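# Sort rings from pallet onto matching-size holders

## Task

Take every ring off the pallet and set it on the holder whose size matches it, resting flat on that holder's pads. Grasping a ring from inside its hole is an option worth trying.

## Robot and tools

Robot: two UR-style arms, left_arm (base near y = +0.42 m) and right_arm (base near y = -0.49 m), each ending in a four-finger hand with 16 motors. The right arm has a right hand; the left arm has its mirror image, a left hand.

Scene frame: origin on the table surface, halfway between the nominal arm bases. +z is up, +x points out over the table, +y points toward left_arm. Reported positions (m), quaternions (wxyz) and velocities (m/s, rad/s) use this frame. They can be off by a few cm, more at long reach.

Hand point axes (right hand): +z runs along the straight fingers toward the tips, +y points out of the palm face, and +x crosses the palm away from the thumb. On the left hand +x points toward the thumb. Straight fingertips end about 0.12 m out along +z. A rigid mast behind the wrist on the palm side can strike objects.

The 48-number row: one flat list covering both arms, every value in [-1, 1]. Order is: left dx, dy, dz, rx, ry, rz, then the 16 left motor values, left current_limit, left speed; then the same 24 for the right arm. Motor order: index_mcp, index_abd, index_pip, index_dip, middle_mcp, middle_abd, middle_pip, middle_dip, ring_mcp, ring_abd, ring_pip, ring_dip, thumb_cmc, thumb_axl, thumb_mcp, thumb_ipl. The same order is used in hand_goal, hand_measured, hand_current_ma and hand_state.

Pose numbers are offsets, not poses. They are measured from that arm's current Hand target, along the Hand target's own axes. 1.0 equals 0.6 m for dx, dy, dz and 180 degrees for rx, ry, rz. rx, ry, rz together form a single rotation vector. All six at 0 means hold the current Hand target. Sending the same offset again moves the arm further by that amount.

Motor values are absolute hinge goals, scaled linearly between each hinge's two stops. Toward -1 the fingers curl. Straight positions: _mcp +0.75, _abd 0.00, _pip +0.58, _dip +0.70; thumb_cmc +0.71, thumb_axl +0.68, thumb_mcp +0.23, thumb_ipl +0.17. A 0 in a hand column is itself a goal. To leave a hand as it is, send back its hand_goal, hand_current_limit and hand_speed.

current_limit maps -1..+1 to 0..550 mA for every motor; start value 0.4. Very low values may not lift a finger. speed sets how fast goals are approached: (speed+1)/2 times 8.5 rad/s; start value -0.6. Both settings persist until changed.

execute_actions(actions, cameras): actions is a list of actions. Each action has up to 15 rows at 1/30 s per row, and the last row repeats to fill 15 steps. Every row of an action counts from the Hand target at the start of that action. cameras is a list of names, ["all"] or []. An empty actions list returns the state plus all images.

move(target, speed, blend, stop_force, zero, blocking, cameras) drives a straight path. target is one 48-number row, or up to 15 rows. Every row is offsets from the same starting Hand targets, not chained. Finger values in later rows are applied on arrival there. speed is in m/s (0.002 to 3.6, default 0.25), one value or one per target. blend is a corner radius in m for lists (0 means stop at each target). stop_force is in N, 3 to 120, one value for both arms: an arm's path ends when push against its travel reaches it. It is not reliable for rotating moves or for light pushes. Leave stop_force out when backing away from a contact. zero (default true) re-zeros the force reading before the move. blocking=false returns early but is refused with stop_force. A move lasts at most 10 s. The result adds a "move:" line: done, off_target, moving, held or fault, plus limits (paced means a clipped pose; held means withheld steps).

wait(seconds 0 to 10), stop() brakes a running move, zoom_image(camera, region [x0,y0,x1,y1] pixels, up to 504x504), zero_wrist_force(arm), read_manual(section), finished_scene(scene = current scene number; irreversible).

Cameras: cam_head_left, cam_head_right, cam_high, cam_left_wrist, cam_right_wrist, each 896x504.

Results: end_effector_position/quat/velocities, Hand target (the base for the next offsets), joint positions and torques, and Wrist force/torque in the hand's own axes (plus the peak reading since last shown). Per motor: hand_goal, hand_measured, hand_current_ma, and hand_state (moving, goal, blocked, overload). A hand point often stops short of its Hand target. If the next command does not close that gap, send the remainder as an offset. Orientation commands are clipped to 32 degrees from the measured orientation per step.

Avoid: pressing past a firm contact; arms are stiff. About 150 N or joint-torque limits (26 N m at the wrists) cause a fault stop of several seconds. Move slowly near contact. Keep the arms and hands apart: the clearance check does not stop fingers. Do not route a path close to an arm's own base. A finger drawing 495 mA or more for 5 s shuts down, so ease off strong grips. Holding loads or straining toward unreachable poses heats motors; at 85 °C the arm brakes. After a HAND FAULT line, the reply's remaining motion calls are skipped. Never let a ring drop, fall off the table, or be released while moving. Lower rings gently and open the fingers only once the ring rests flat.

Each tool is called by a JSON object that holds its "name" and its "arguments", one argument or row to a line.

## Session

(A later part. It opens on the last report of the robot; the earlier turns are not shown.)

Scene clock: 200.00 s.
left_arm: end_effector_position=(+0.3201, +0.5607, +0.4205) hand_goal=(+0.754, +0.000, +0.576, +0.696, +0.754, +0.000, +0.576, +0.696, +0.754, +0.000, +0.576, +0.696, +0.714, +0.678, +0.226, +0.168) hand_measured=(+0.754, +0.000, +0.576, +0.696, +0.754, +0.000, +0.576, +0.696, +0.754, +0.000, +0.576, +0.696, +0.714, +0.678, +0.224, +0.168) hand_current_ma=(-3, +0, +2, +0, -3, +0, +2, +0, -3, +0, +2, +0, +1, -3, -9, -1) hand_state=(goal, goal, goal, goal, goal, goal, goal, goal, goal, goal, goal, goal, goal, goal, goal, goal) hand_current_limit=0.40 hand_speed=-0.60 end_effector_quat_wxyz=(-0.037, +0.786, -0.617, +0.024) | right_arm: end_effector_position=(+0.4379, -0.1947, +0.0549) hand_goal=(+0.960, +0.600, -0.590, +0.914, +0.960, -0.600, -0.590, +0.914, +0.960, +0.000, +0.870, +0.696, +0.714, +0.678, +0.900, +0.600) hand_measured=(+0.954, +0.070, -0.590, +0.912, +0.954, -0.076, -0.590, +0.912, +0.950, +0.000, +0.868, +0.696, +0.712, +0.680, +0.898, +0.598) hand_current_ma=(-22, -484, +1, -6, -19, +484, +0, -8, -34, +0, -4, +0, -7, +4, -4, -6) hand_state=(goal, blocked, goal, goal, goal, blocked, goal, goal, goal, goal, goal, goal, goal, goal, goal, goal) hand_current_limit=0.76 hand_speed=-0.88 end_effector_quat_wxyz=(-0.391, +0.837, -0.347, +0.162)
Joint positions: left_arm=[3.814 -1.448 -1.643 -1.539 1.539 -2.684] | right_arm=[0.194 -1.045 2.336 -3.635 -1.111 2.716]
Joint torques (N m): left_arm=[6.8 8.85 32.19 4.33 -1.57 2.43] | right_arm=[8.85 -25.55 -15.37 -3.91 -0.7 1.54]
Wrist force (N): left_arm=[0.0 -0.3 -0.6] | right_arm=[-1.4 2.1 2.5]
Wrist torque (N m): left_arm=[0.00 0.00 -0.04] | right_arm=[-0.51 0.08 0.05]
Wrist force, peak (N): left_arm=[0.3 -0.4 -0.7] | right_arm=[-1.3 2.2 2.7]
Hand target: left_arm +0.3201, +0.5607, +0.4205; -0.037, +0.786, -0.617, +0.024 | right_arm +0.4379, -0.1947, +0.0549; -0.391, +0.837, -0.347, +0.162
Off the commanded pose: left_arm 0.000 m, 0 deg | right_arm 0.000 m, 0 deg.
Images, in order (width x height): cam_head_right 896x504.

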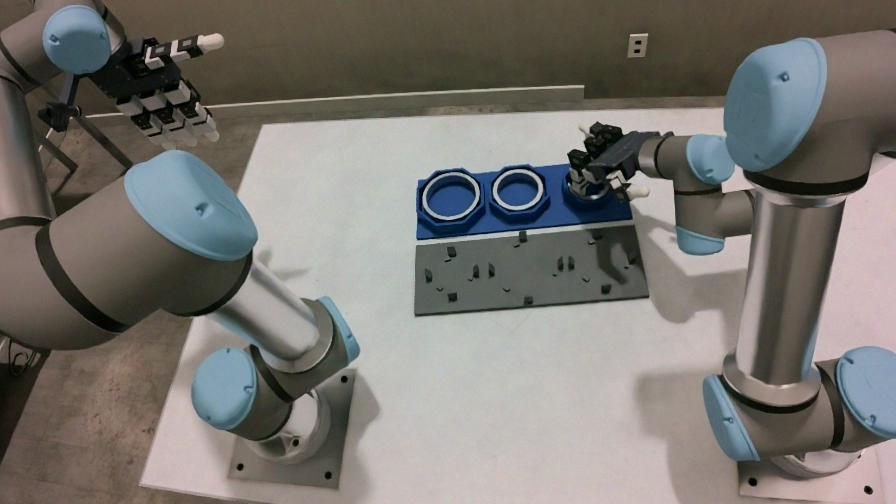

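{"name": "move", "arguments": {
  "target": [
    [0,0,0,0,0,0,0.754,0,0.576,0.696,0.754,0,0.576,0.696,0.754,0,0.576,0.696,0.714,0.678,0.226,0.168,0.4,-0.6,0,-0.0511,-0.0428,0,0,0,0.96,0.6,-0.59,0.914,0.96,-0.6,-0.59,0.914,0.96,0,0.87,0.696,0.714,0.678,0.9,0.6,0.76,-0.88],
    [0,0,0,0,0,0,0.754,0,0.576,0.696,0.754,0,0.576,0.696,0.754,0,0.576,0.696,0.714,0.678,0.226,0.168,0.4,-0.6,0,-0.0959,-0.0805,0,0,0,0.96,0.6,-0.59,0.914,0.96,-0.6,-0.59,0.914,0.96,0,0.87,0.696,0.714,0.678,0.9,0.6,0.76,-0.88],
    [0,0,0,0,0,0,0.754,0,0.576,0.696,0.754,0,0.576,0.696,0.754,0,0.576,0.696,0.714,0.678,0.226,0.168,0.4,-0.6,-0.5707,-0.1402,-0.0276,0,0,0,0.96,0.6,-0.59,0.914,0.96,-0.6,-0.59,0.914,0.96,0,0.87,0.696,0.714,0.678,0.9,0.6,0.76,-0.88]
  ],
  "speed": [0.04,0.08,0.14],
  "blend": [0.01,0.02,0],
  "cameras": ["cam_head_right","cam_head_left"]
}}

{"name": "zoom_image", "arguments": {
  "camera": "cam_head_right",
  "region": [360, 180, 560, 330]
}}

Scene clock: 220.60 s.
left_arm: end_effector_position=(+0.3201, +0.5607, +0.4205) hand_goal=(+0.754, +0.000, +0.576, +0.696, +0.754, +0.000, +0.576, +0.696, +0.754, +0.000, +0.576, +0.696, +0.714, +0.678, +0.226, +0.168) hand_measured=(+0.754, +0.000, +0.576, +0.696, +0.754, +0.000, +0.576, +0.696, +0.754, +0.000, +0.576, +0.696, +0.714, +0.678, +0.224, +0.168) hand_current_ma=(-3, +0, +2, +0, -3, +0, +2, +0, -3, +0, +2, +0, +1, -3, -9, -1) hand_state=(goal, goal, goal, goal, goal, goal, goal, goal, goal, goal, goal, goal, goal, goal, goal, goal) hand_current_limit=0.40 hand_speed=-0.60 end_effector_quat_wxyz=(-0.037, +0.786, -0.617, +0.024) | right_arm: end_effector_position=(+0.2251, +0.0766, +0.1302) hand_goal=(+0.960, +0.600, -0.590, +0.914, +0.960, -0.600, -0.590, +0.914, +0.960, +0.000, +0.870, +0.696, +0.714, +0.678, +0.900, +0.600) hand_measured=(+0.944, +0.070, -0.590, +0.912, +0.944, -0.078, -0.590, +0.912, +0.950, +0.000, +0.868, +0.696, +0.712, +0.680, +0.898, +0.598) hand_current_ma=(-65, -484, -1, -6, -64, +484, -1, -8, -34, +0, -4, +0, -7, +4, -4, -6) hand_state=(goal, blocked, goal, goal, goal, blocked, goal, goal, goal, goal, goal, goal, goal, goal, goal, goal) hand_current_limit=0.76 hand_speed=-0.88 end_effector_quat_wxyz=(-0.391, +0.837, -0.347, +0.162)
Joint positions: left_arm=[3.814 -1.448 -1.643 -1.539 1.539 -2.684] | right_arm=[1.008 -1.117 2.081 -3.4 -1.722 3.27]
Joint torques (N m): left_arm=[6.2 8.29 32.25 3.96 -1.45 2.39] | right_arm=[12.13 -29.86 -26.14 -1.94 -3.29 1.65]
Wrist force (N): left_arm=[0.0 -0.3 -0.5] | right_arm=[-1.3 4.4 3.7]
Wrist torque (N m): left_arm=[0.00 0.01 -0.05] | right_arm=[-0.64 0.06 -0.01]
Wrist force, peak (N): left_arm=[0.2 -0.5 -0.7] | right_arm=[-1.3 4.9 4.1]
Hand target: left_arm +0.3201, +0.5607, +0.4205; -0.037, +0.786, -0.617, +0.024 | right_arm +0.2250, +0.0767, +0.1302; -0.391, +0.837, -0.347, +0.162
Off the commanded pose: left_arm 0.000 m, 0 deg | right_arm 0.000 m, 0 deg.
move: done; blend cut to 0.0176 m at target 2
Images, in order (width x height): cam_head_left 896x504, cam_head_right 896x504.

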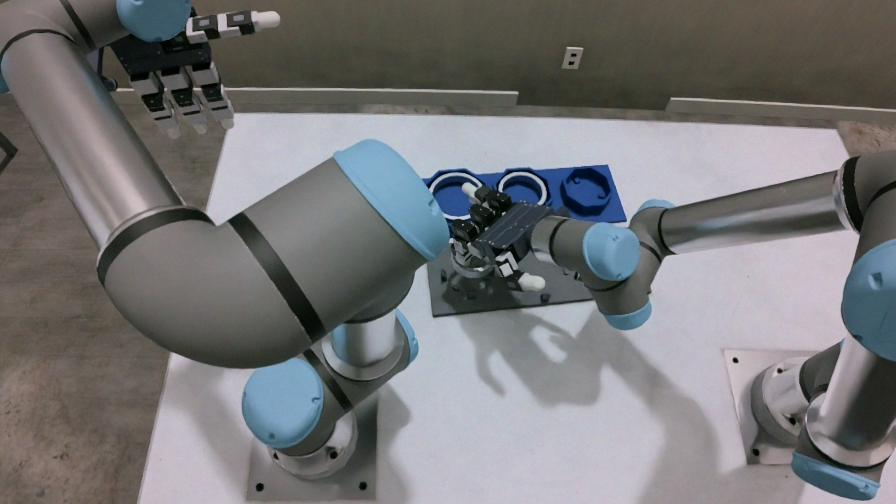

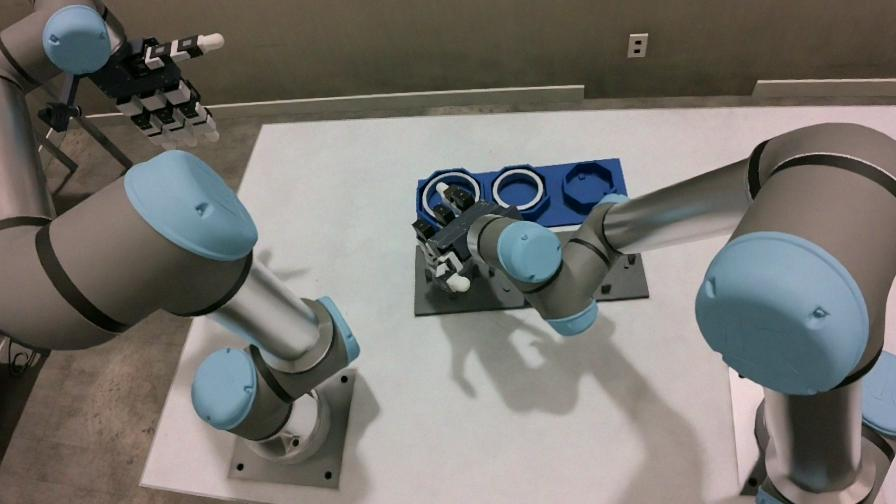

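Scaled by 2.520 from the camera's 896x504 image, which has a finer 1280x720 frame.

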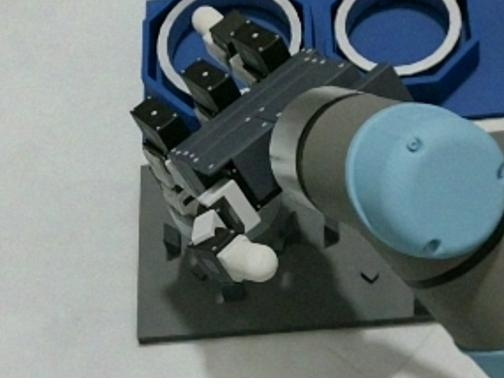

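{"name": "move", "arguments": {
  "target": [0,0,0,0,0,0,0.754,0,0.576,0.696,0.754,0,0.576,0.696,0.754,0,0.576,0.696,0.714,0.678,0.226,0.168,0.4,-0.6,0,0.0699,0.0587,0,0,0,0.96,0.6,-0.59,0.914,0.96,-0.6,-0.59,0.914,0.96,0,0.87,0.696,0.714,0.678,0.9,0.6,0.76,-0.88],
  "speed": 0.06,
  "cameras": ["cam_head_left","cam_high"]
}}

{"name": "zoom_image", "arguments": {
  "camera": "cam_head_left",
  "region": [400, 200, 600, 330]
}}

{"name": "zoom_image", "arguments": {
  "camera": "cam_high",
  "region": [200, 180, 500, 400]
}}

Scene clock: 229.07 s.
left_arm: end_effector_position=(+0.3201, +0.5607, +0.4205) hand_goal=(+0.754, +0.000, +0.576, +0.696, +0.754, +0.000, +0.576, +0.696, +0.754, +0.000, +0.576, +0.696, +0.714, +0.678, +0.226, +0.168) hand_measured=(+0.754, +0.000, +0.576, +0.696, +0.754, +0.000, +0.576, +0.696, +0.754, +0.000, +0.576, +0.696, +0.714, +0.678, +0.224, +0.168) hand_current_ma=(-3, +0, +2, +0, -3, +0, +2, +0, -3, +0, +2, +0, +1, -3, -9, -1) hand_state=(goal, goal, goal, goal, goal, goal, goal, goal, goal, goal, goal, goal, goal, goal, goal, goal) hand_current_limit=0.40 hand_speed=-0.60 end_effector_quat_wxyz=(-0.037, +0.786, -0.617, +0.024) | right_arm: end_effector_position=(+0.2251, +0.0767, +0.0754) hand_goal=(+0.960, +0.600, -0.590, +0.914, +0.960, -0.600, -0.590, +0.914, +0.960, +0.000, +0.870, +0.696, +0.714, +0.678, +0.900, +0.600) hand_measured=(+0.944, +0.070, -0.590, +0.912, +0.944, -0.078, -0.590, +0.912, +0.950, +0.000, +0.868, +0.696, +0.712, +0.680, +0.898, +0.598) hand_current_ma=(-66, -484, -1, -6, -64, +484, -1, -8, -34, +0, -4, +0, -7, +4, -4, -6) hand_state=(goal, blocked, goal, goal, goal, blocked, goal, goal, goal, goal, goal, goal, goal, goal, goal, goal) hand_current_limit=0.76 hand_speed=-0.88 end_effector_quat_wxyz=(-0.391, +0.837, -0.347, +0.162)
Joint positions: left_arm=[3.814 -1.448 -1.643 -1.539 1.539 -2.684] | right_arm=[1.009 -0.99 2.093 -3.539 -1.722 3.27]
Joint torques (N m): left_arm=[5.76 8.45 32.27 3.76 -1.47 2.48] | right_arm=[-8.01 -31.14 -24.62 -5.62 -0.45 0.33]
Wrist force (N): left_arm=[-0.1 -0.4 -0.7] | right_arm=[-1.3 4.4 3.6]
Wrist torque (N m): left_arm=[0.00 0.01 -0.04] | right_arm=[-0.65 0.06 -0.02]
Wrist force, peak (N): left_arm=[0.2 -0.3 -0.7] | right_arm=[-1.2 5.0 4.1]
Hand target: left_arm +0.3201, +0.5607, +0.4205; -0.037, +0.786, -0.617, +0.024 | right_arm +0.2252, +0.0768, +0.0754; -0.391, +0.837, -0.347, +0.162
Off the commanded pose: left_arm 0.000 m, 0 deg | right_arm 0.000 m, 0 deg.
move: done
Images, in order (width x height): cam_head_left 896x504, cam_high 896x504.

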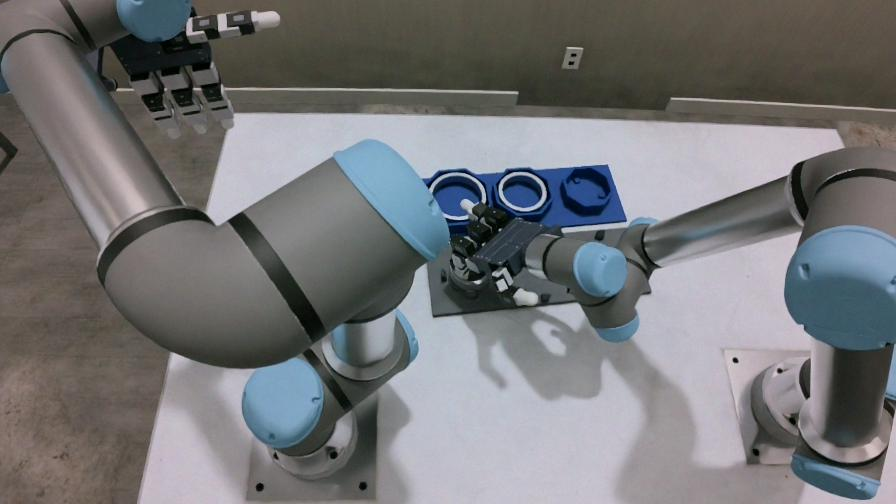

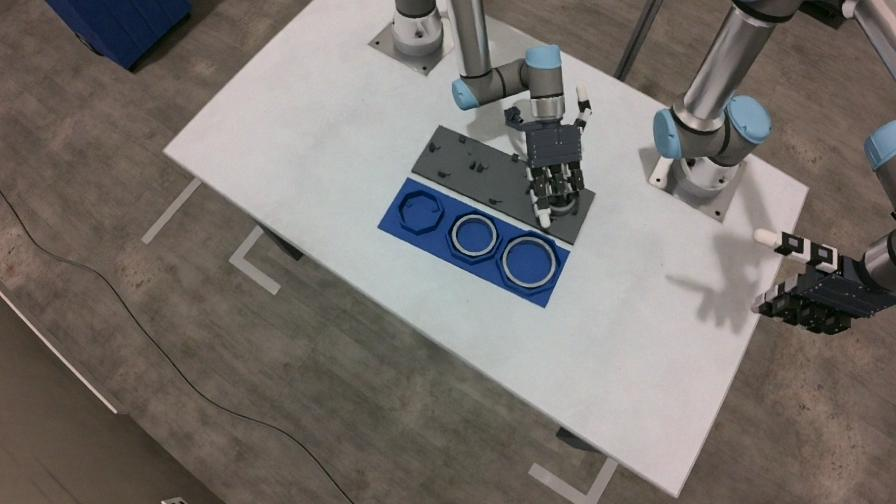

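Scaled by 2.520 from the camera's 896x504 image, which has a finer 1280x720 frame.

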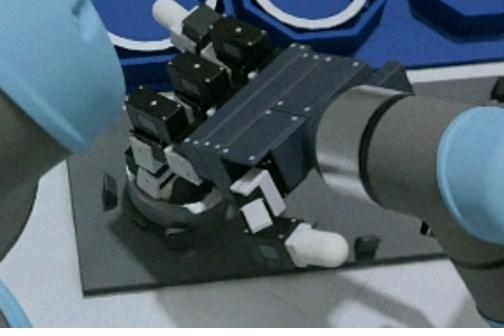

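Scaled by 1.680 from the camera's 896x504 image, which has a finer 1280x720 frame.

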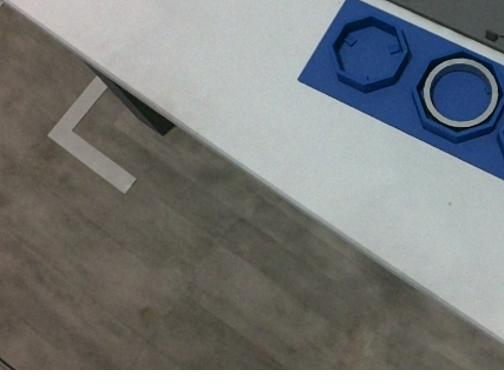

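{"name": "zoom_image", "arguments": {
  "camera": "cam_head_left",
  "region": [430, 245, 510, 305]
}}

{"name": "zoom_image", "arguments": {
  "camera": "cam_high",
  "region": [520, 170, 610, 240]
}}

Scaled by 6.300 from the camera's 896x504 image, which has a finer 1280x720 frame.

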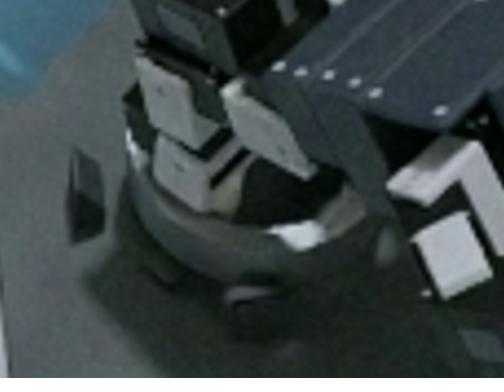

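Scaled by 5.600 from the camera's 896x504 image, which has a finer 1280x720 frame.

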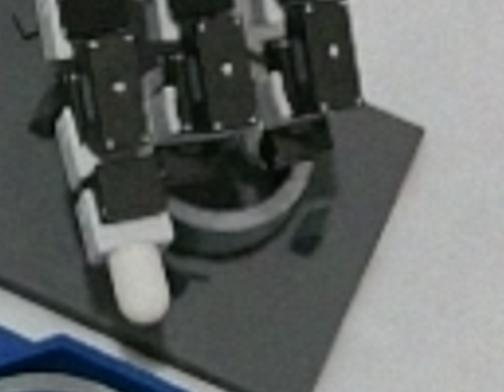

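{"name": "move", "arguments": {
  "target": [0,0,0,0,0,0,0.754,0,0.576,0.696,0.754,0,0.576,0.696,0.754,0,0.576,0.696,0.714,0.678,0.226,0.168,0.4,-0.6,0,0.0286,0.0240,0,0,0,0.96,0.6,-0.59,0.914,0.96,-0.6,-0.59,0.914,0.96,0,0.87,0.696,0.714,0.678,0.9,0.6,0.76,-0.88],
  "speed": 0.015,
  "stop_force": 4,
  "cameras": ["cam_head_left"]
}}

{"name": "zoom_image", "arguments": {
  "camera": "cam_head_left",
  "region": [430, 245, 510, 305]
}}

Scene clock: 239.73 s.
left_arm: end_effector_position=(+0.3201, +0.5607, +0.4205) hand_goal=(+0.754, +0.000, +0.576, +0.696, +0.754, +0.000, +0.576, +0.696, +0.754, +0.000, +0.576, +0.696, +0.714, +0.678, +0.226, +0.168) hand_measured=(+0.754, +0.000, +0.576, +0.696, +0.754, +0.000, +0.576, +0.696, +0.754, +0.000, +0.576, +0.696, +0.714, +0.678, +0.224, +0.168) hand_current_ma=(-3, +0, +2, +0, -3, +0, +2, +0, -3, +0, +2, +0, +1, -3, -9, -1) hand_state=(goal, goal, goal, goal, goal, goal, goal, goal, goal, goal, goal, goal, goal, goal, goal, goal) hand_current_limit=0.40 hand_speed=-0.60 end_effector_quat_wxyz=(-0.037, +0.786, -0.617, +0.024) | right_arm: end_effector_position=(+0.2252, +0.0768, +0.0674) hand_goal=(+0.960, +0.600, -0.590, +0.914, +0.960, -0.600, -0.590, +0.914, +0.960, +0.000, +0.870, +0.696, +0.714, +0.678, +0.900, +0.600) hand_measured=(+0.958, +0.072, -0.586, +0.914, +0.960, -0.078, -0.586, +0.914, +0.950, +0.000, +0.868, +0.696, +0.712, +0.680, +0.898, +0.598) hand_current_ma=(-5, -484, +14, -1, +3, +484, +12, -3, -35, +0, -4, +0, -7, +4, -4, -6) hand_state=(goal, blocked, goal, goal, goal, blocked, goal, goal, goal, goal, goal, goal, goal, goal, goal, goal) hand_current_limit=0.76 hand_speed=-0.88 end_effector_quat_wxyz=(-0.391, +0.837, -0.347, +0.162)
Joint positions: left_arm=[3.814 -1.448 -1.643 -1.539 1.539 -2.684] | right_arm=[1.008 -0.97 2.093 -3.559 -1.722 3.27]
Joint torques (N m): left_arm=[5.39 8.76 31.73 3.63 -1.44 2.28] | right_arm=[-10.72 -46.87 -13.58 -1.46 0.64 -1.27]
Wrist force (N): left_arm=[0.1 -0.1 -0.3] | right_arm=[-3.0 2.7 4.6]
Wrist torque (N m): left_arm=[0.00 0.01 -0.04] | right_arm=[-0.58 -0.11 -0.08]
Wrist force, peak (N): left_arm=[0.2 -0.3 -0.7] | right_arm=[-3.4 2.5 4.4]
Hand target: left_arm +0.3201, +0.5607, +0.4205; -0.037, +0.786, -0.617, +0.024 | right_arm +0.2252, +0.0768, +0.0674; -0.391, +0.837, -0.347, +0.162 (not the last commanded pose)
Off the commanded pose: left_arm 0.000 m, 0 deg | right_arm 0.014 m, 0 deg.
move: contact (right_arm)
Images, in order (width x height): cam_head_left 896x504.

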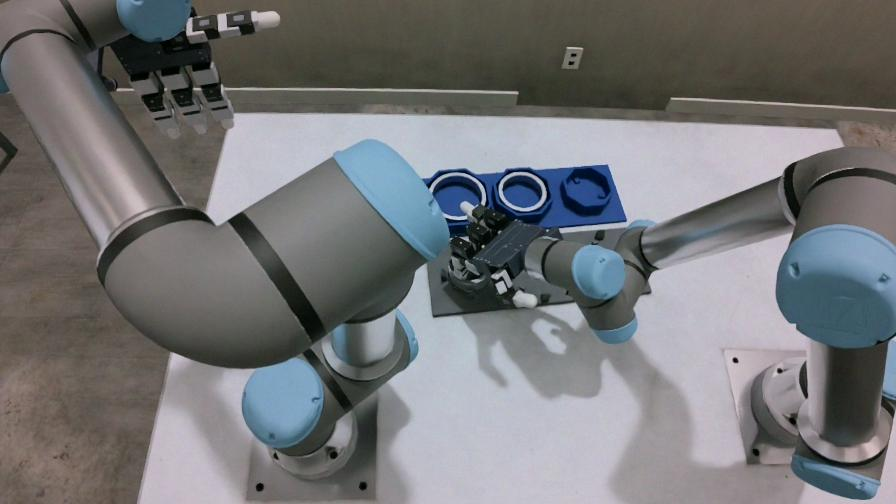

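Scaled by 6.300 from the camera's 896x504 image, which has a finer 1280x720 frame.

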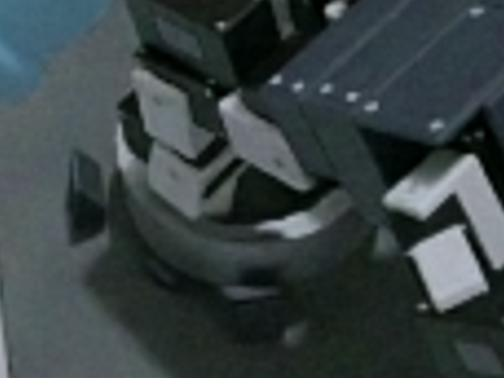

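{"name": "move", "arguments": {
  "target": [0,0,0,0,0,0,0.754,0,0.576,0.696,0.754,0,0.576,0.696,0.754,0,0.576,0.696,0.714,0.678,0.226,0.168,0.4,-0.6,-0.00354,-0.00738,-0.00158,0,0,0,0.96,0.6,-0.59,0.914,0.96,-0.6,-0.59,0.914,0.96,0,0.87,0.696,0.714,0.678,0.9,0.6,0.76,-0.88],
  "speed": 0.02
}}

{"name": "move", "arguments": {
  "target": [0,0,0,0,0,0,0.754,0,0.576,0.696,0.754,0,0.576,0.696,0.754,0,0.576,0.696,0.714,0.678,0.226,0.168,0.4,-0.6,0,0.0235,0.0197,0,0,0,0.96,0.6,-0.59,0.914,0.96,-0.6,-0.59,0.914,0.96,0,0.87,0.696,0.714,0.678,0.9,0.6,0.76,-0.88],
  "speed": 0.015,
  "stop_force": 4
}}

Scene clock: 252.27 s.
left_arm: end_effector_position=(+0.3201, +0.5607, +0.4205) hand_goal=(+0.754, +0.000, +0.576, +0.696, +0.754, +0.000, +0.576, +0.696, +0.754, +0.000, +0.576, +0.696, +0.714, +0.678, +0.226, +0.168) hand_measured=(+0.754, +0.000, +0.576, +0.696, +0.754, +0.000, +0.576, +0.696, +0.754, +0.000, +0.576, +0.696, +0.714, +0.678, +0.224, +0.168) hand_current_ma=(-3, +0, +2, +0, -3, +0, +2, +0, -3, +0, +2, +0, +1, -3, -9, -1) hand_state=(goal, goal, goal, goal, goal, goal, goal, goal, goal, goal, goal, goal, goal, goal, goal, goal) hand_current_limit=0.40 hand_speed=-0.60 end_effector_quat_wxyz=(-0.037, +0.786, -0.617, +0.024) | right_arm: end_effector_position=(+0.2252, +0.0798, +0.0713) hand_goal=(+0.960, +0.600, -0.590, +0.914, +0.960, -0.600, -0.590, +0.914, +0.960, +0.000, +0.870, +0.696, +0.714, +0.678, +0.900, +0.600) hand_measured=(+0.944, +0.072, -0.590, +0.914, +0.944, -0.078, -0.590, +0.912, +0.950, +0.000, +0.868, +0.696, +0.712, +0.680, +0.898, +0.598) hand_current_ma=(-60, -484, -1, -1, -63, +484, -2, -3, -35, +0, -4, +0, -7, +4, -4, -6) hand_state=(goal, blocked, goal, goal, goal, blocked, goal, goal, goal, goal, goal, goal, goal, goal, goal, goal) hand_current_limit=0.76 hand_speed=-0.88 end_effector_quat_wxyz=(-0.391, +0.837, -0.347, +0.162)
Joint positions: left_arm=[3.814 -1.448 -1.643 -1.539 1.539 -2.684] | right_arm=[1.012 -0.976 2.085 -3.544 -1.725 3.272]
Joint torques (N m): left_arm=[4.89 8.77 32.25 3.39 -1.42 2.23] | right_arm=[11.05 -48.24 -22.6 -1.78 -3.25 1.79]
Wrist force (N): left_arm=[0.2 -0.3 -0.4] | right_arm=[-1.2 4.3 3.5]
Wrist torque (N m): left_arm=[-0.02 -0.01 -0.03] | right_arm=[-0.65 0.05 -0.01]
Wrist force, peak (N): left_arm=[0.0 -0.4 -0.7] | right_arm=[-3.3 2.7 4.7]
Hand target: left_arm +0.3201, +0.5607, +0.4205; -0.037, +0.786, -0.617, +0.024 | right_arm +0.2252, +0.0798, +0.0714; -0.391, +0.837, -0.347, +0.162
Off the commanded pose: left_arm 0.000 m, 0 deg | right_arm 0.000 m, 0 deg.
move: done

Scene clock: 253.80 s.
left_arm: end_effector_position=(+0.3201, +0.5607, +0.4205) hand_goal=(+0.754, +0.000, +0.576, +0.696, +0.754, +0.000, +0.576, +0.696, +0.754, +0.000, +0.576, +0.696, +0.714, +0.678, +0.226, +0.168) hand_measured=(+0.754, +0.000, +0.576, +0.696, +0.754, +0.000, +0.576, +0.696, +0.754, +0.000, +0.576, +0.696, +0.714, +0.678, +0.224, +0.168) hand_current_ma=(-3, +0, +2, +0, -3, +0, +2, +0, -3, +0, +2, +0, +1, -3, -9, -1) hand_state=(goal, goal, goal, goal, goal, goal, goal, goal, goal, goal, goal, goal, goal, goal, goal, goal) hand_current_limit=0.40 hand_speed=-0.60 end_effector_quat_wxyz=(-0.037, +0.786, -0.617, +0.024) | right_arm: end_effector_position=(+0.2252, +0.0798, +0.0640) hand_goal=(+0.960, +0.600, -0.590, +0.914, +0.960, -0.600, -0.590, +0.914, +0.960, +0.000, +0.870, +0.696, +0.714, +0.678, +0.900, +0.600) hand_measured=(+0.954, +0.072, -0.588, +0.914, +0.958, -0.078, -0.588, +0.914, +0.950, +0.000, +0.868, +0.696, +0.712, +0.680, +0.898, +0.598) hand_current_ma=(-18, -484, +8, +0, -7, +484, +8, +0, -35, +0, -4, +0, -8, +4, -4, -6) hand_state=(goal, blocked, goal, goal, goal, blocked, goal, goal, goal, goal, goal, goal, goal, goal, goal, goal) hand_current_limit=0.76 hand_speed=-0.88 end_effector_quat_wxyz=(-0.392, +0.837, -0.347, +0.162)
Joint positions: left_arm=[3.814 -1.448 -1.643 -1.539 1.539 -2.684] | right_arm=[1.012 -0.958 2.084 -3.562 -1.725 3.272]
Joint torques (N m): left_arm=[4.59 8.58 32.11 3.32 -1.38 2.13] | right_arm=[10.82 -47.86 -12.26 -1.44 -3.01 1.35]
Wrist force (N): left_arm=[-0.1 -0.3 -0.4] | right_arm=[-2.2 2.9 4.1]
Wrist torque (N m): left_arm=[-0.01 0.01 -0.05] | right_arm=[-0.60 -0.03 -0.07]
Wrist force, peak (N): left_arm=[0.2 -0.3 -0.7] | right_arm=[-1.4 4.6 3.6]
Hand target: left_arm +0.3201, +0.5607, +0.4205; -0.037, +0.786, -0.617, +0.024 | right_arm +0.2252, +0.0798, +0.0640; -0.392, +0.837, -0.347, +0.162 (not the last commanded pose)
Off the commanded pose: left_arm 0.000 m, 0 deg | right_arm 0.011 m, 0 deg.
move: contact (right_arm)

{"name": "move", "arguments": {
  "target": [0,0,0,0,0,0,0.754,0,0.576,0.696,0.754,0,0.576,0.696,0.754,0,0.576,0.696,0.714,0.678,0.226,0.168,0.4,-0.6,-0.00295,-0.0057,-0.0010,0,0,0,0.96,0.6,-0.59,0.914,0.96,-0.6,-0.59,0.914,0.96,0,0.87,0.696,0.714,0.678,0.9,0.6,0.76,-0.88],
  "speed": 0.02
}}

{"name": "move", "arguments": {
  "target": [0,0,0,0,0,0,0.754,0,0.576,0.696,0.754,0,0.576,0.696,0.754,0,0.576,0.696,0.714,0.678,0.226,0.168,0.4,-0.6,0,0.0179,0.0150,0,0,0,0.96,0.6,-0.59,0.914,0.96,-0.6,-0.59,0.914,0.96,0,0.87,0.696,0.714,0.678,0.9,0.6,0.76,-0.88],
  "speed": 0.015,
  "stop_force": 4,
  "cameras": ["cam_head_left"]
}}

{"name": "zoom_image", "arguments": {
  "camera": "cam_head_left",
  "region": [430, 245, 510, 305]
}}

Scene clock: 261.97 s.
left_arm: end_effector_position=(+0.3201, +0.5607, +0.4205) hand_goal=(+0.754, +0.000, +0.576, +0.696, +0.754, +0.000, +0.576, +0.696, +0.754, +0.000, +0.576, +0.696, +0.714, +0.678, +0.226, +0.168) hand_measured=(+0.754, +0.000, +0.576, +0.696, +0.754, +0.000, +0.576, +0.696, +0.754, +0.000, +0.576, +0.696, +0.714, +0.678, +0.224, +0.168) hand_current_ma=(-3, +0, +2, +0, -3, +0, +2, +0, -3, +0, +2, +0, +1, -3, -9, -1) hand_state=(goal, goal, goal, goal, goal, goal, goal, goal, goal, goal, goal, goal, goal, goal, goal, goal) hand_current_limit=0.40 hand_speed=-0.60 end_effector_quat_wxyz=(-0.037, +0.786, -0.617, +0.024) | right_arm: end_effector_position=(+0.2251, +0.0823, +0.0670) hand_goal=(+0.960, +0.600, -0.590, +0.914, +0.960, -0.600, -0.590, +0.914, +0.960, +0.000, +0.870, +0.696, +0.714, +0.678, +0.900, +0.600) hand_measured=(+0.944, +0.072, -0.590, +0.914, +0.944, -0.078, -0.590, +0.914, +0.950, +0.000, +0.868, +0.696, +0.712, +0.680, +0.898, +0.598) hand_current_ma=(-60, -484, -1, -1, -62, +484, +0, -1, -35, +0, -4, +0, -8, +4, -4, -6) hand_state=(goal, blocked, goal, goal, goal, blocked, goal, goal, goal, goal, goal, goal, goal, goal, goal, goal) hand_current_limit=0.76 hand_speed=-0.88 end_effector_quat_wxyz=(-0.392, +0.837, -0.347, +0.162)
Joint positions: left_arm=[3.814 -1.448 -1.643 -1.539 1.539 -2.684] | right_arm=[1.015 -0.963 2.078 -3.551 -1.727 3.274]
Joint torques (N m): left_arm=[4.49 8.73 32.16 3.26 -1.4 2.14] | right_arm=[12.39 -49.09 -20.29 -2.29 -3.11 1.69]
Wrist force (N): left_arm=[0.1 -0.3 -0.3] | right_arm=[-1.5 4.2 3.7]
Wrist torque (N m): left_arm=[-0.02 0.00 -0.04] | right_arm=[-0.68 0.08 -0.05]
Wrist force, peak (N): left_arm=[0.5 -0.2 -0.7] | right_arm=[-1.2 4.4 3.8]
Hand target: left_arm +0.3201, +0.5607, +0.4205; -0.037, +0.786, -0.617, +0.024 | right_arm +0.2251, +0.0823, +0.0670; -0.392, +0.837, -0.347, +0.162
Off the commanded pose: left_arm 0.000 m, 0 deg | right_arm 0.000 m, 0 deg.
move: done

Scene clock: 263.50 s.
left_arm: end_effector_position=(+0.3201, +0.5607, +0.4205) hand_goal=(+0.754, +0.000, +0.576, +0.696, +0.754, +0.000, +0.576, +0.696, +0.754, +0.000, +0.576, +0.696, +0.714, +0.678, +0.226, +0.168) hand_measured=(+0.754, +0.000, +0.576, +0.696, +0.754, +0.000, +0.576, +0.696, +0.754, +0.000, +0.576, +0.696, +0.714, +0.678, +0.224, +0.168) hand_current_ma=(-3, +0, +2, +0, -3, +0, +2, +0, -3, +0, +2, +0, +1, -3, -9, -1) hand_state=(goal, goal, goal, goal, goal, goal, goal, goal, goal, goal, goal, goal, goal, goal, goal, goal) hand_current_limit=0.40 hand_speed=-0.60 end_effector_quat_wxyz=(-0.037, +0.786, -0.617, +0.024) | right_arm: end_effector_position=(+0.2251, +0.0823, +0.0601) hand_goal=(+0.960, +0.600, -0.590, +0.914, +0.960, -0.600, -0.590, +0.914, +0.960, +0.000, +0.870, +0.696, +0.714, +0.678, +0.900, +0.600) hand_measured=(+0.954, +0.072, -0.594, +0.912, +0.950, -0.080, -0.590, +0.912, +0.950, +0.000, +0.868, +0.696, +0.712, +0.680, +0.898, +0.598) hand_current_ma=(-24, -484, -11, -4, -37, +484, -2, -3, -36, +0, -4, +0, -8, +4, -4, -6) hand_state=(goal, blocked, goal, goal, goal, blocked, goal, goal, goal, goal, goal, goal, goal, goal, goal, goal) hand_current_limit=0.76 hand_speed=-0.88 end_effector_quat_wxyz=(-0.391, +0.837, -0.347, +0.162)
Joint positions: left_arm=[3.814 -1.448 -1.643 -1.539 1.539 -2.684] | right_arm=[1.015 -0.946 2.077 -3.567 -1.727 3.274]
Joint torques (N m): left_arm=[3.83 8.37 31.86 3.12 -1.3 2.19] | right_arm=[12.06 -47.9 -5.69 -1.57 -1.89 1.02]
Wrist force (N): left_arm=[0.0 -0.3 -0.4] | right_arm=[-1.0 3.1 3.4]
Wrist torque (N m): left_arm=[-0.01 0.01 -0.04] | right_arm=[-0.58 0.07 0.00]
Wrist force, peak (N): left_arm=[0.0 -0.5 -0.6] | right_arm=[-1.1 4.5 3.8]
Hand target: left_arm +0.3201, +0.5607, +0.4205; -0.037, +0.786, -0.617, +0.024 | right_arm +0.2251, +0.0823, +0.0601; -0.391, +0.837, -0.347, +0.162 (not the last commanded pose)
Off the commanded pose: left_arm 0.000 m, 0 deg | right_arm 0.007 m, 0 deg.
move: contact (right_arm)
Images, in order (width x height): cam_head_left 896x504.

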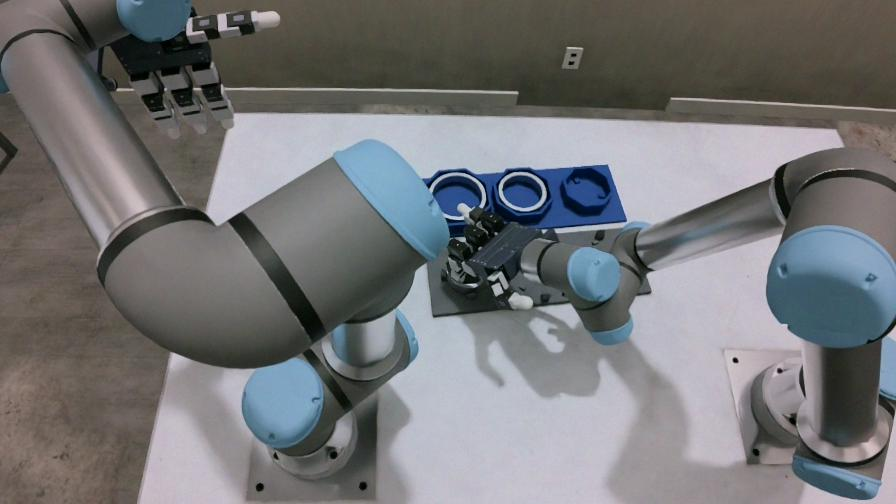

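Scaled by 6.300 from the camera's 896x504 image, which has a finer 1280x720 frame.

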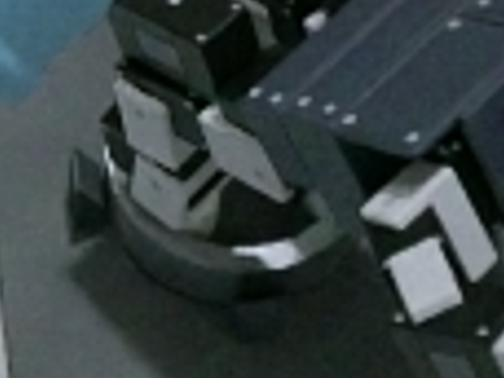

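{"name": "move", "arguments": {
  "target": [0,0,0,0,0,0,0.754,0,0.576,0.696,0.754,0,0.576,0.696,0.754,0,0.576,0.696,0.714,0.678,0.226,0.168,0.4,-0.6,0.00177,-0.0037,-0.0008,0,0,0,0.96,0.6,-0.59,0.914,0.96,-0.6,-0.59,0.914,0.96,0,0.87,0.696,0.714,0.678,0.9,0.6,0.76,-0.88],
  "speed": 0.02
}}

{"name": "move", "arguments": {
  "target": [0,0,0,0,0,0,0.754,0,0.576,0.696,0.754,0,0.576,0.696,0.754,0,0.576,0.696,0.714,0.678,0.226,0.168,0.4,-0.6,0,0.0125,0.0105,0,0,0,0.96,0.6,-0.59,0.914,0.96,-0.6,-0.59,0.914,0.96,0,0.87,0.696,0.714,0.678,0.9,0.6,0.76,-0.88],
  "speed": 0.012,
  "stop_force": 5,
  "cameras": ["cam_head_left"]
}}

{"name": "zoom_image", "arguments": {
  "camera": "cam_head_left",
  "region": [430, 245, 510, 305]
}}

Scene clock: 272.40 s.
left_arm: end_effector_position=(+0.3201, +0.5607, +0.4205) hand_goal=(+0.754, +0.000, +0.576, +0.696, +0.754, +0.000, +0.576, +0.696, +0.754, +0.000, +0.576, +0.696, +0.714, +0.678, +0.226, +0.168) hand_measured=(+0.754, +0.000, +0.576, +0.696, +0.754, +0.000, +0.576, +0.696, +0.754, +0.000, +0.576, +0.696, +0.714, +0.678, +0.224, +0.168) hand_current_ma=(-3, +0, +2, +0, -3, +0, +2, +0, -3, +0, +2, +0, +1, -3, -9, -1) hand_state=(goal, goal, goal, goal, goal, goal, goal, goal, goal, goal, goal, goal, goal, goal, goal, goal) hand_current_limit=0.40 hand_speed=-0.60 end_effector_quat_wxyz=(-0.037, +0.786, -0.617, +0.024) | right_arm: end_effector_position=(+0.2266, +0.0823, +0.0621) hand_goal=(+0.960, +0.600, -0.590, +0.914, +0.960, -0.600, -0.590, +0.914, +0.960, +0.000, +0.870, +0.696, +0.714, +0.678, +0.900, +0.600) hand_measured=(+0.944, +0.072, -0.590, +0.912, +0.944, -0.080, -0.590, +0.912, +0.950, +0.000, +0.868, +0.696, +0.712, +0.680, +0.898, +0.598) hand_current_ma=(-60, -484, -1, -4, -62, +484, -2, -3, -36, +0, -4, +0, -8, +4, -4, -6) hand_state=(goal, blocked, goal, goal, goal, blocked, goal, goal, goal, goal, goal, goal, goal, goal, goal, goal) hand_current_limit=0.76 hand_speed=-0.88 end_effector_quat_wxyz=(-0.391, +0.837, -0.347, +0.162)
Joint positions: left_arm=[3.814 -1.448 -1.643 -1.539 1.539 -2.684] | right_arm=[1.012 -0.95 2.076 -3.562 -1.725 3.272]
Joint torques (N m): left_arm=[4.12 8.81 31.86 2.87 -1.39 2.17] | right_arm=[-12.43 -48.58 -22.46 -1.89 2.27 -1.55]
Wrist force (N): left_arm=[0.1 -0.3 -0.5] | right_arm=[-1.3 4.2 3.8]
Wrist torque (N m): left_arm=[0.00 0.00 -0.04] | right_arm=[-0.68 0.06 0.14]
Wrist force, peak (N): left_arm=[0.3 -0.5 -0.6] | right_arm=[-1.3 4.6 3.6]
Hand target: left_arm +0.3201, +0.5607, +0.4205; -0.037, +0.786, -0.617, +0.024 | right_arm +0.2266, +0.0823, +0.0621; -0.391, +0.837, -0.347, +0.162
Off the commanded pose: left_arm 0.000 m, 0 deg | right_arm 0.000 m, 0 deg.
move: done

Scene clock: 273.67 s.
left_arm: end_effector_position=(+0.3201, +0.5607, +0.4205) hand_goal=(+0.754, +0.000, +0.576, +0.696, +0.754, +0.000, +0.576, +0.696, +0.754, +0.000, +0.576, +0.696, +0.714, +0.678, +0.226, +0.168) hand_measured=(+0.754, +0.000, +0.576, +0.696, +0.754, +0.000, +0.576, +0.696, +0.754, +0.000, +0.576, +0.696, +0.714, +0.678, +0.224, +0.168) hand_current_ma=(-3, +0, +2, +0, -3, +0, +2, +0, -3, +0, +2, +0, +1, -3, -9, -1) hand_state=(goal, goal, goal, goal, goal, goal, goal, goal, goal, goal, goal, goal, goal, goal, goal, goal) hand_current_limit=0.40 hand_speed=-0.60 end_effector_quat_wxyz=(-0.037, +0.786, -0.617, +0.024) | right_arm: end_effector_position=(+0.2267, +0.0823, +0.0602) hand_goal=(+0.960, +0.600, -0.590, +0.914, +0.960, -0.600, -0.590, +0.914, +0.960, +0.000, +0.870, +0.696, +0.714, +0.678, +0.900, +0.600) hand_measured=(+0.950, +0.072, -0.600, +0.912, +0.948, -0.080, -0.596, +0.912, +0.950, +0.000, +0.868, +0.696, +0.712, +0.680, +0.898, +0.598) hand_current_ma=(-36, -484, -33, -8, -49, +484, -18, -6, -36, +0, -4, +0, -8, +5, -4, -6) hand_state=(goal, blocked, goal, goal, goal, blocked, goal, goal, goal, goal, goal, goal, goal, goal, goal, goal) hand_current_limit=0.76 hand_speed=-0.88 end_effector_quat_wxyz=(-0.392, +0.837, -0.347, +0.162)
Joint positions: left_arm=[3.814 -1.448 -1.643 -1.539 1.539 -2.684] | right_arm=[1.012 -0.945 2.076 -3.567 -1.725 3.272]
Joint torques (N m): left_arm=[3.77 8.37 31.78 2.89 -1.32 2.24] | right_arm=[-11.33 -48.51 -4.76 -1.57 2.07 -1.53]
Wrist force (N): left_arm=[0.3 -0.5 -0.4] | right_arm=[-1.5 3.5 2.9]
Wrist torque (N m): left_arm=[-0.04 -0.03 -0.01] | right_arm=[-0.57 0.05 0.15]
Wrist force, peak (N): left_arm=[0.2 -0.3 -0.7] | right_arm=[-1.3 4.4 3.7]
Hand target: left_arm +0.3201, +0.5607, +0.4205; -0.037, +0.786, -0.617, +0.024 | right_arm +0.2267, +0.0823, +0.0601; -0.392, +0.837, -0.347, +0.162 (not the last commanded pose)
Off the commanded pose: left_arm 0.000 m, 0 deg | right_arm 0.008 m, 0 deg.
move: contact (right_arm)
Images, in order (width x height): cam_head_left 896x504.

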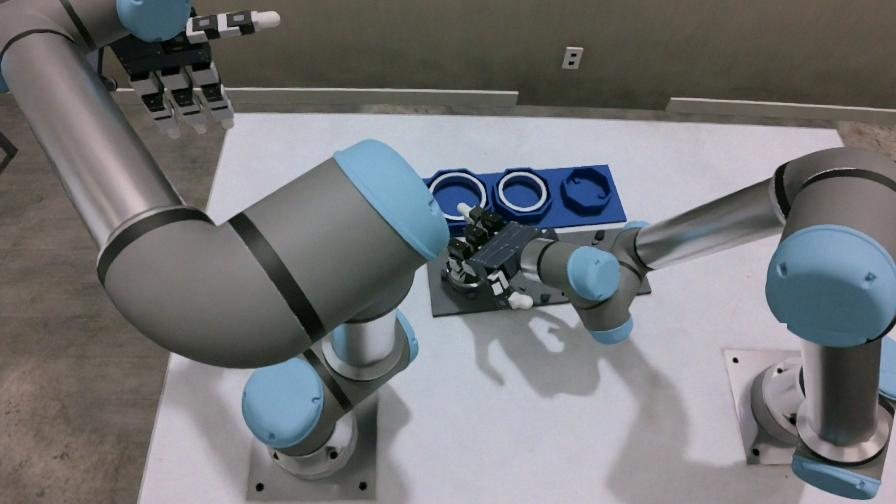

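Scaled by 6.300 from the camera's 896x504 image, which has a finer 1280x720 frame.

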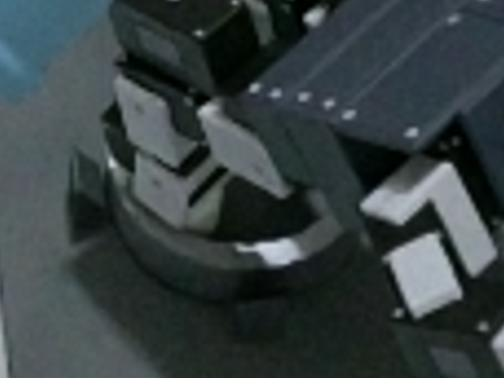

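{"name": "move", "arguments": {
  "target": [0,0,0,0,0,0,0.754,0,0.576,0.696,0.754,0,0.576,0.696,0.754,0,0.576,0.696,0.714,0.678,0.226,0.168,0.4,-0.6,0,0.0055,0.0005,0.0278,0,0,0.96,0.6,-0.59,0.914,0.96,-0.6,-0.59,0.914,0.96,0,0.87,0.696,0.714,0.678,0.9,0.6,0.76,-0.88],
  "speed": 0.03,
  "cameras": ["cam_head_left","cam_high"]
}}

{"name": "zoom_image", "arguments": {
  "camera": "cam_head_left",
  "region": [430, 245, 510, 305]
}}

{"name": "zoom_image", "arguments": {
  "camera": "cam_high",
  "region": [520, 170, 610, 240]
}}

Scene clock: 301.37 s.
left_arm: end_effector_position=(+0.3201, +0.5607, +0.4205) hand_goal=(+0.754, +0.000, +0.576, +0.696, +0.754, +0.000, +0.576, +0.696, +0.754, +0.000, +0.576, +0.696, +0.714, +0.678, +0.226, +0.168) hand_measured=(+0.754, +0.000, +0.576, +0.696, +0.754, +0.000, +0.576, +0.696, +0.754, +0.000, +0.576, +0.696, +0.714, +0.678, +0.224, +0.168) hand_current_ma=(-3, +0, +2, +0, -3, +0, +2, +0, -3, +0, +2, +0, +1, -3, -9, -1) hand_state=(goal, goal, goal, goal, goal, goal, goal, goal, goal, goal, goal, goal, goal, goal, goal, goal) hand_current_limit=0.40 hand_speed=-0.60 end_effector_quat_wxyz=(-0.037, +0.786, -0.617, +0.024) | right_arm: end_effector_position=(+0.2253, +0.0810, +0.0574) hand_goal=(+0.960, +0.600, -0.590, +0.914, +0.960, -0.600, -0.590, +0.914, +0.960, +0.000, +0.870, +0.696, +0.714, +0.678, +0.900, +0.600) hand_measured=(+0.942, +0.072, -0.598, +0.912, +0.942, -0.080, -0.596, +0.912, +0.950, +0.000, +0.868, +0.696, +0.712, +0.680, +0.898, +0.598) hand_current_ma=(-71, -484, -26, -8, -76, +484, -17, -6, -36, +0, -4, +0, -8, +5, -4, -6) hand_state=(goal, blocked, goal, goal, goal, blocked, goal, goal, goal, goal, goal, goal, goal, goal, goal, goal) hand_current_limit=0.76 hand_speed=-0.88 end_effector_quat_wxyz=(-0.428, +0.819, -0.340, +0.177)
Joint positions: left_arm=[3.814 -1.448 -1.643 -1.539 1.539 -2.684] | right_arm=[1.021 -0.909 2.106 -3.719 -1.743 3.263]
Joint torques (N m): left_arm=[3.16 9.21 31.79 2.63 -1.28 2.03] | right_arm=[10.27 -32.37 -3.65 -5.32 -2.9 -1.35]
Wrist force (N): left_arm=[0.2 -0.3 -0.4] | right_arm=[-1.2 4.4 3.2]
Wrist torque (N m): left_arm=[-0.01 -0.01 -0.03] | right_arm=[-0.66 0.06 0.14]
Wrist force, peak (N): left_arm=[0.0 -0.4 -0.7] | right_arm=[-1.5 4.6 3.7]
Hand target: left_arm +0.3201, +0.5607, +0.4205; -0.037, +0.786, -0.617, +0.024 | right_arm +0.2253, +0.0810, +0.0574; -0.428, +0.819, -0.340, +0.177
Off the commanded pose: left_arm 0.000 m, 0 deg | right_arm 0.000 m, 0 deg.
move: done
Images, in order (width x height): cam_head_left 896x504, cam_high 896x504.

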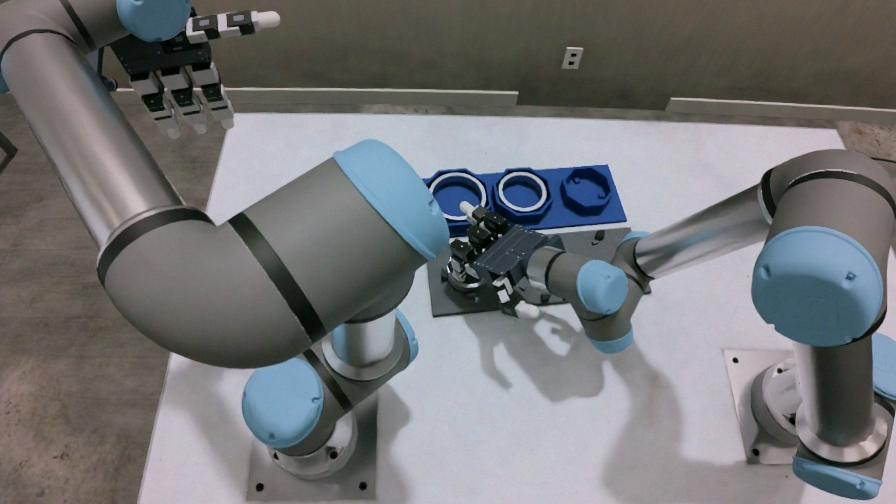

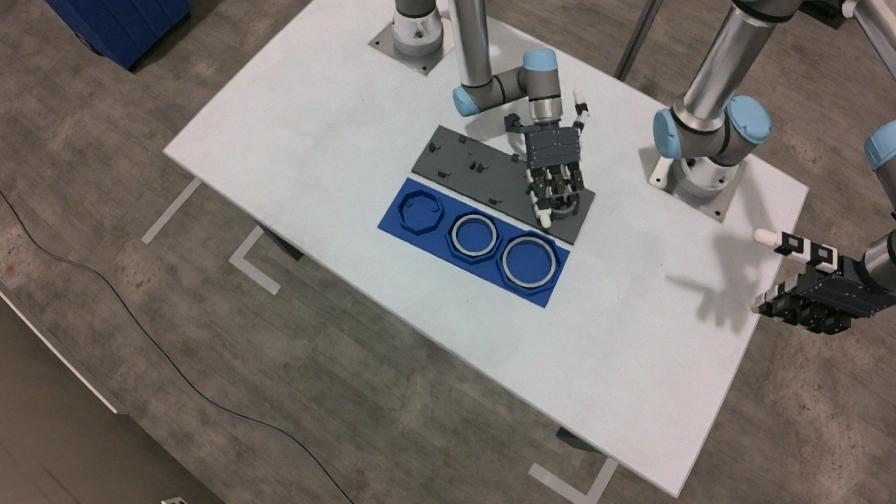

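Scaled by 6.300 from the camera's 896x504 image, which has a finer 1280x720 frame.

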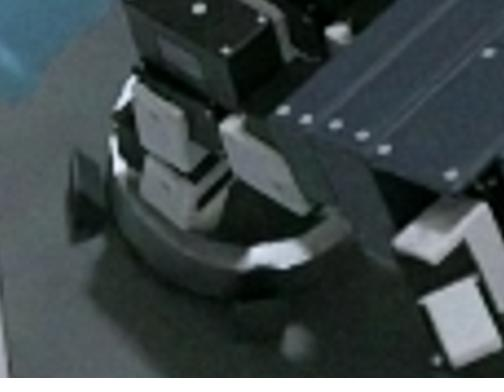

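Scaled by 5.600 from the camera's 896x504 image, which has a finer 1280x720 frame.

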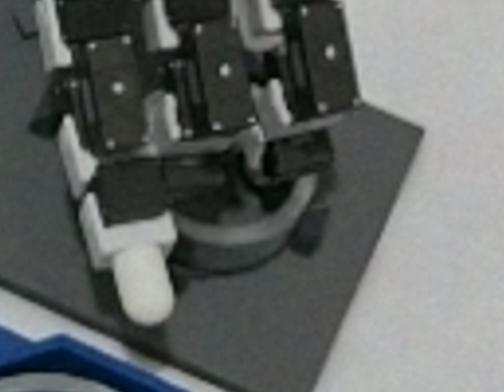

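{"name": "move", "arguments": {
  "target": [0,0,0,0,0,0,0.754,0,0.576,0.696,0.754,0,0.576,0.696,0.754,0,0.576,0.696,0.714,0.678,0.226,0.168,0.4,-0.6,0,0.01557,0.0109,0,0,0,0.96,0.6,-0.59,0.914,0.96,-0.6,-0.59,0.914,0.96,0,0.87,0.696,0.714,0.678,0.9,0.6,0.76,-0.88],
  "speed": 0.012,
  "stop_force": 5,
  "cameras": ["cam_head_left"]
}}

{"name": "zoom_image", "arguments": {
  "camera": "cam_head_left",
  "region": [430, 245, 510, 305]
}}

Scene clock: 309.87 s.
left_arm: end_effector_position=(+0.3201, +0.5607, +0.4205) hand_goal=(+0.754, +0.000, +0.576, +0.696, +0.754, +0.000, +0.576, +0.696, +0.754, +0.000, +0.576, +0.696, +0.714, +0.678, +0.226, +0.168) hand_measured=(+0.754, +0.000, +0.576, +0.696, +0.754, +0.000, +0.576, +0.696, +0.754, +0.000, +0.576, +0.696, +0.714, +0.678, +0.224, +0.168) hand_current_ma=(-3, +0, +2, +0, -3, +0, +2, +0, -3, +0, +2, +0, +1, -3, -9, -1) hand_state=(goal, goal, goal, goal, goal, goal, goal, goal, goal, goal, goal, goal, goal, goal, goal, goal) hand_current_limit=0.40 hand_speed=-0.60 end_effector_quat_wxyz=(-0.037, +0.786, -0.617, +0.024) | right_arm: end_effector_position=(+0.2253, +0.0810, +0.0540) hand_goal=(+0.960, +0.600, -0.590, +0.914, +0.960, -0.600, -0.590, +0.914, +0.960, +0.000, +0.870, +0.696, +0.714, +0.678, +0.900, +0.600) hand_measured=(+0.946, +0.072, -0.604, +0.908, +0.944, -0.082, -0.600, +0.910, +0.950, +0.000, +0.868, +0.696, +0.712, +0.680, +0.898, +0.598) hand_current_ma=(-53, -484, -51, -17, -65, +484, -36, -16, -36, +0, -4, +0, -8, +5, -4, -6) hand_state=(goal, blocked, goal, goal, goal, blocked, goal, goal, goal, goal, goal, goal, goal, goal, goal, goal) hand_current_limit=0.76 hand_speed=-0.88 end_effector_quat_wxyz=(-0.428, +0.819, -0.340, +0.177)
Joint positions: left_arm=[3.814 -1.448 -1.643 -1.539 1.539 -2.684] | right_arm=[1.021 -0.901 2.105 -3.727 -1.743 3.263]
Joint torques (N m): left_arm=[2.66 8.34 32.13 2.55 -1.23 2.01] | right_arm=[11.05 -48.41 -3.36 -1.8 -2.26 -1.34]
Wrist force (N): left_arm=[0.3 -0.2 -0.5] | right_arm=[-1.7 3.4 3.1]
Wrist torque (N m): left_arm=[0.01 -0.02 -0.02] | right_arm=[-0.64 0.05 0.13]
Wrist force, peak (N): left_arm=[0.2 -0.5 -0.7] | right_arm=[-1.2 4.7 3.7]
Hand target: left_arm +0.3201, +0.5607, +0.4205; -0.037, +0.786, -0.617, +0.024 | right_arm +0.2253, +0.0810, +0.0540; -0.428, +0.819, -0.340, +0.177 (not the last commanded pose)
Off the commanded pose: left_arm 0.000 m, 0 deg | right_arm 0.008 m, 0 deg.
move: contact (right_arm)
Images, in order (width x height): cam_head_left 896x504.

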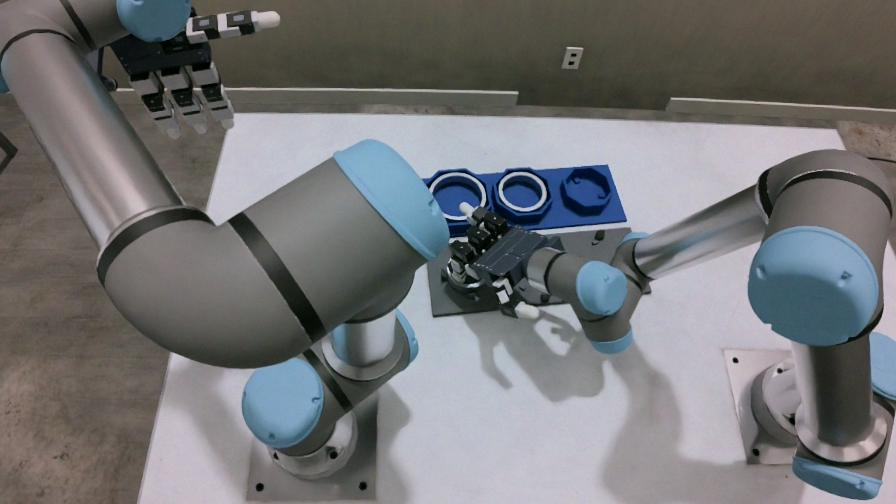

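Scaled by 6.300 from the camera's 896x504 image, which has a finer 1280x720 frame.

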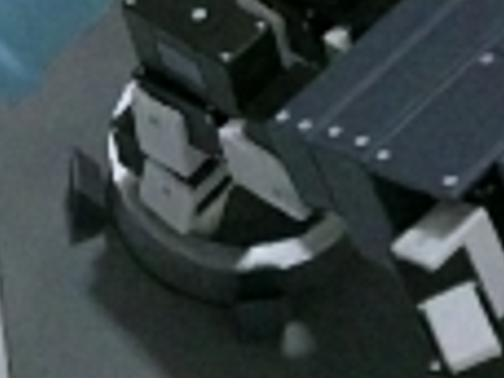

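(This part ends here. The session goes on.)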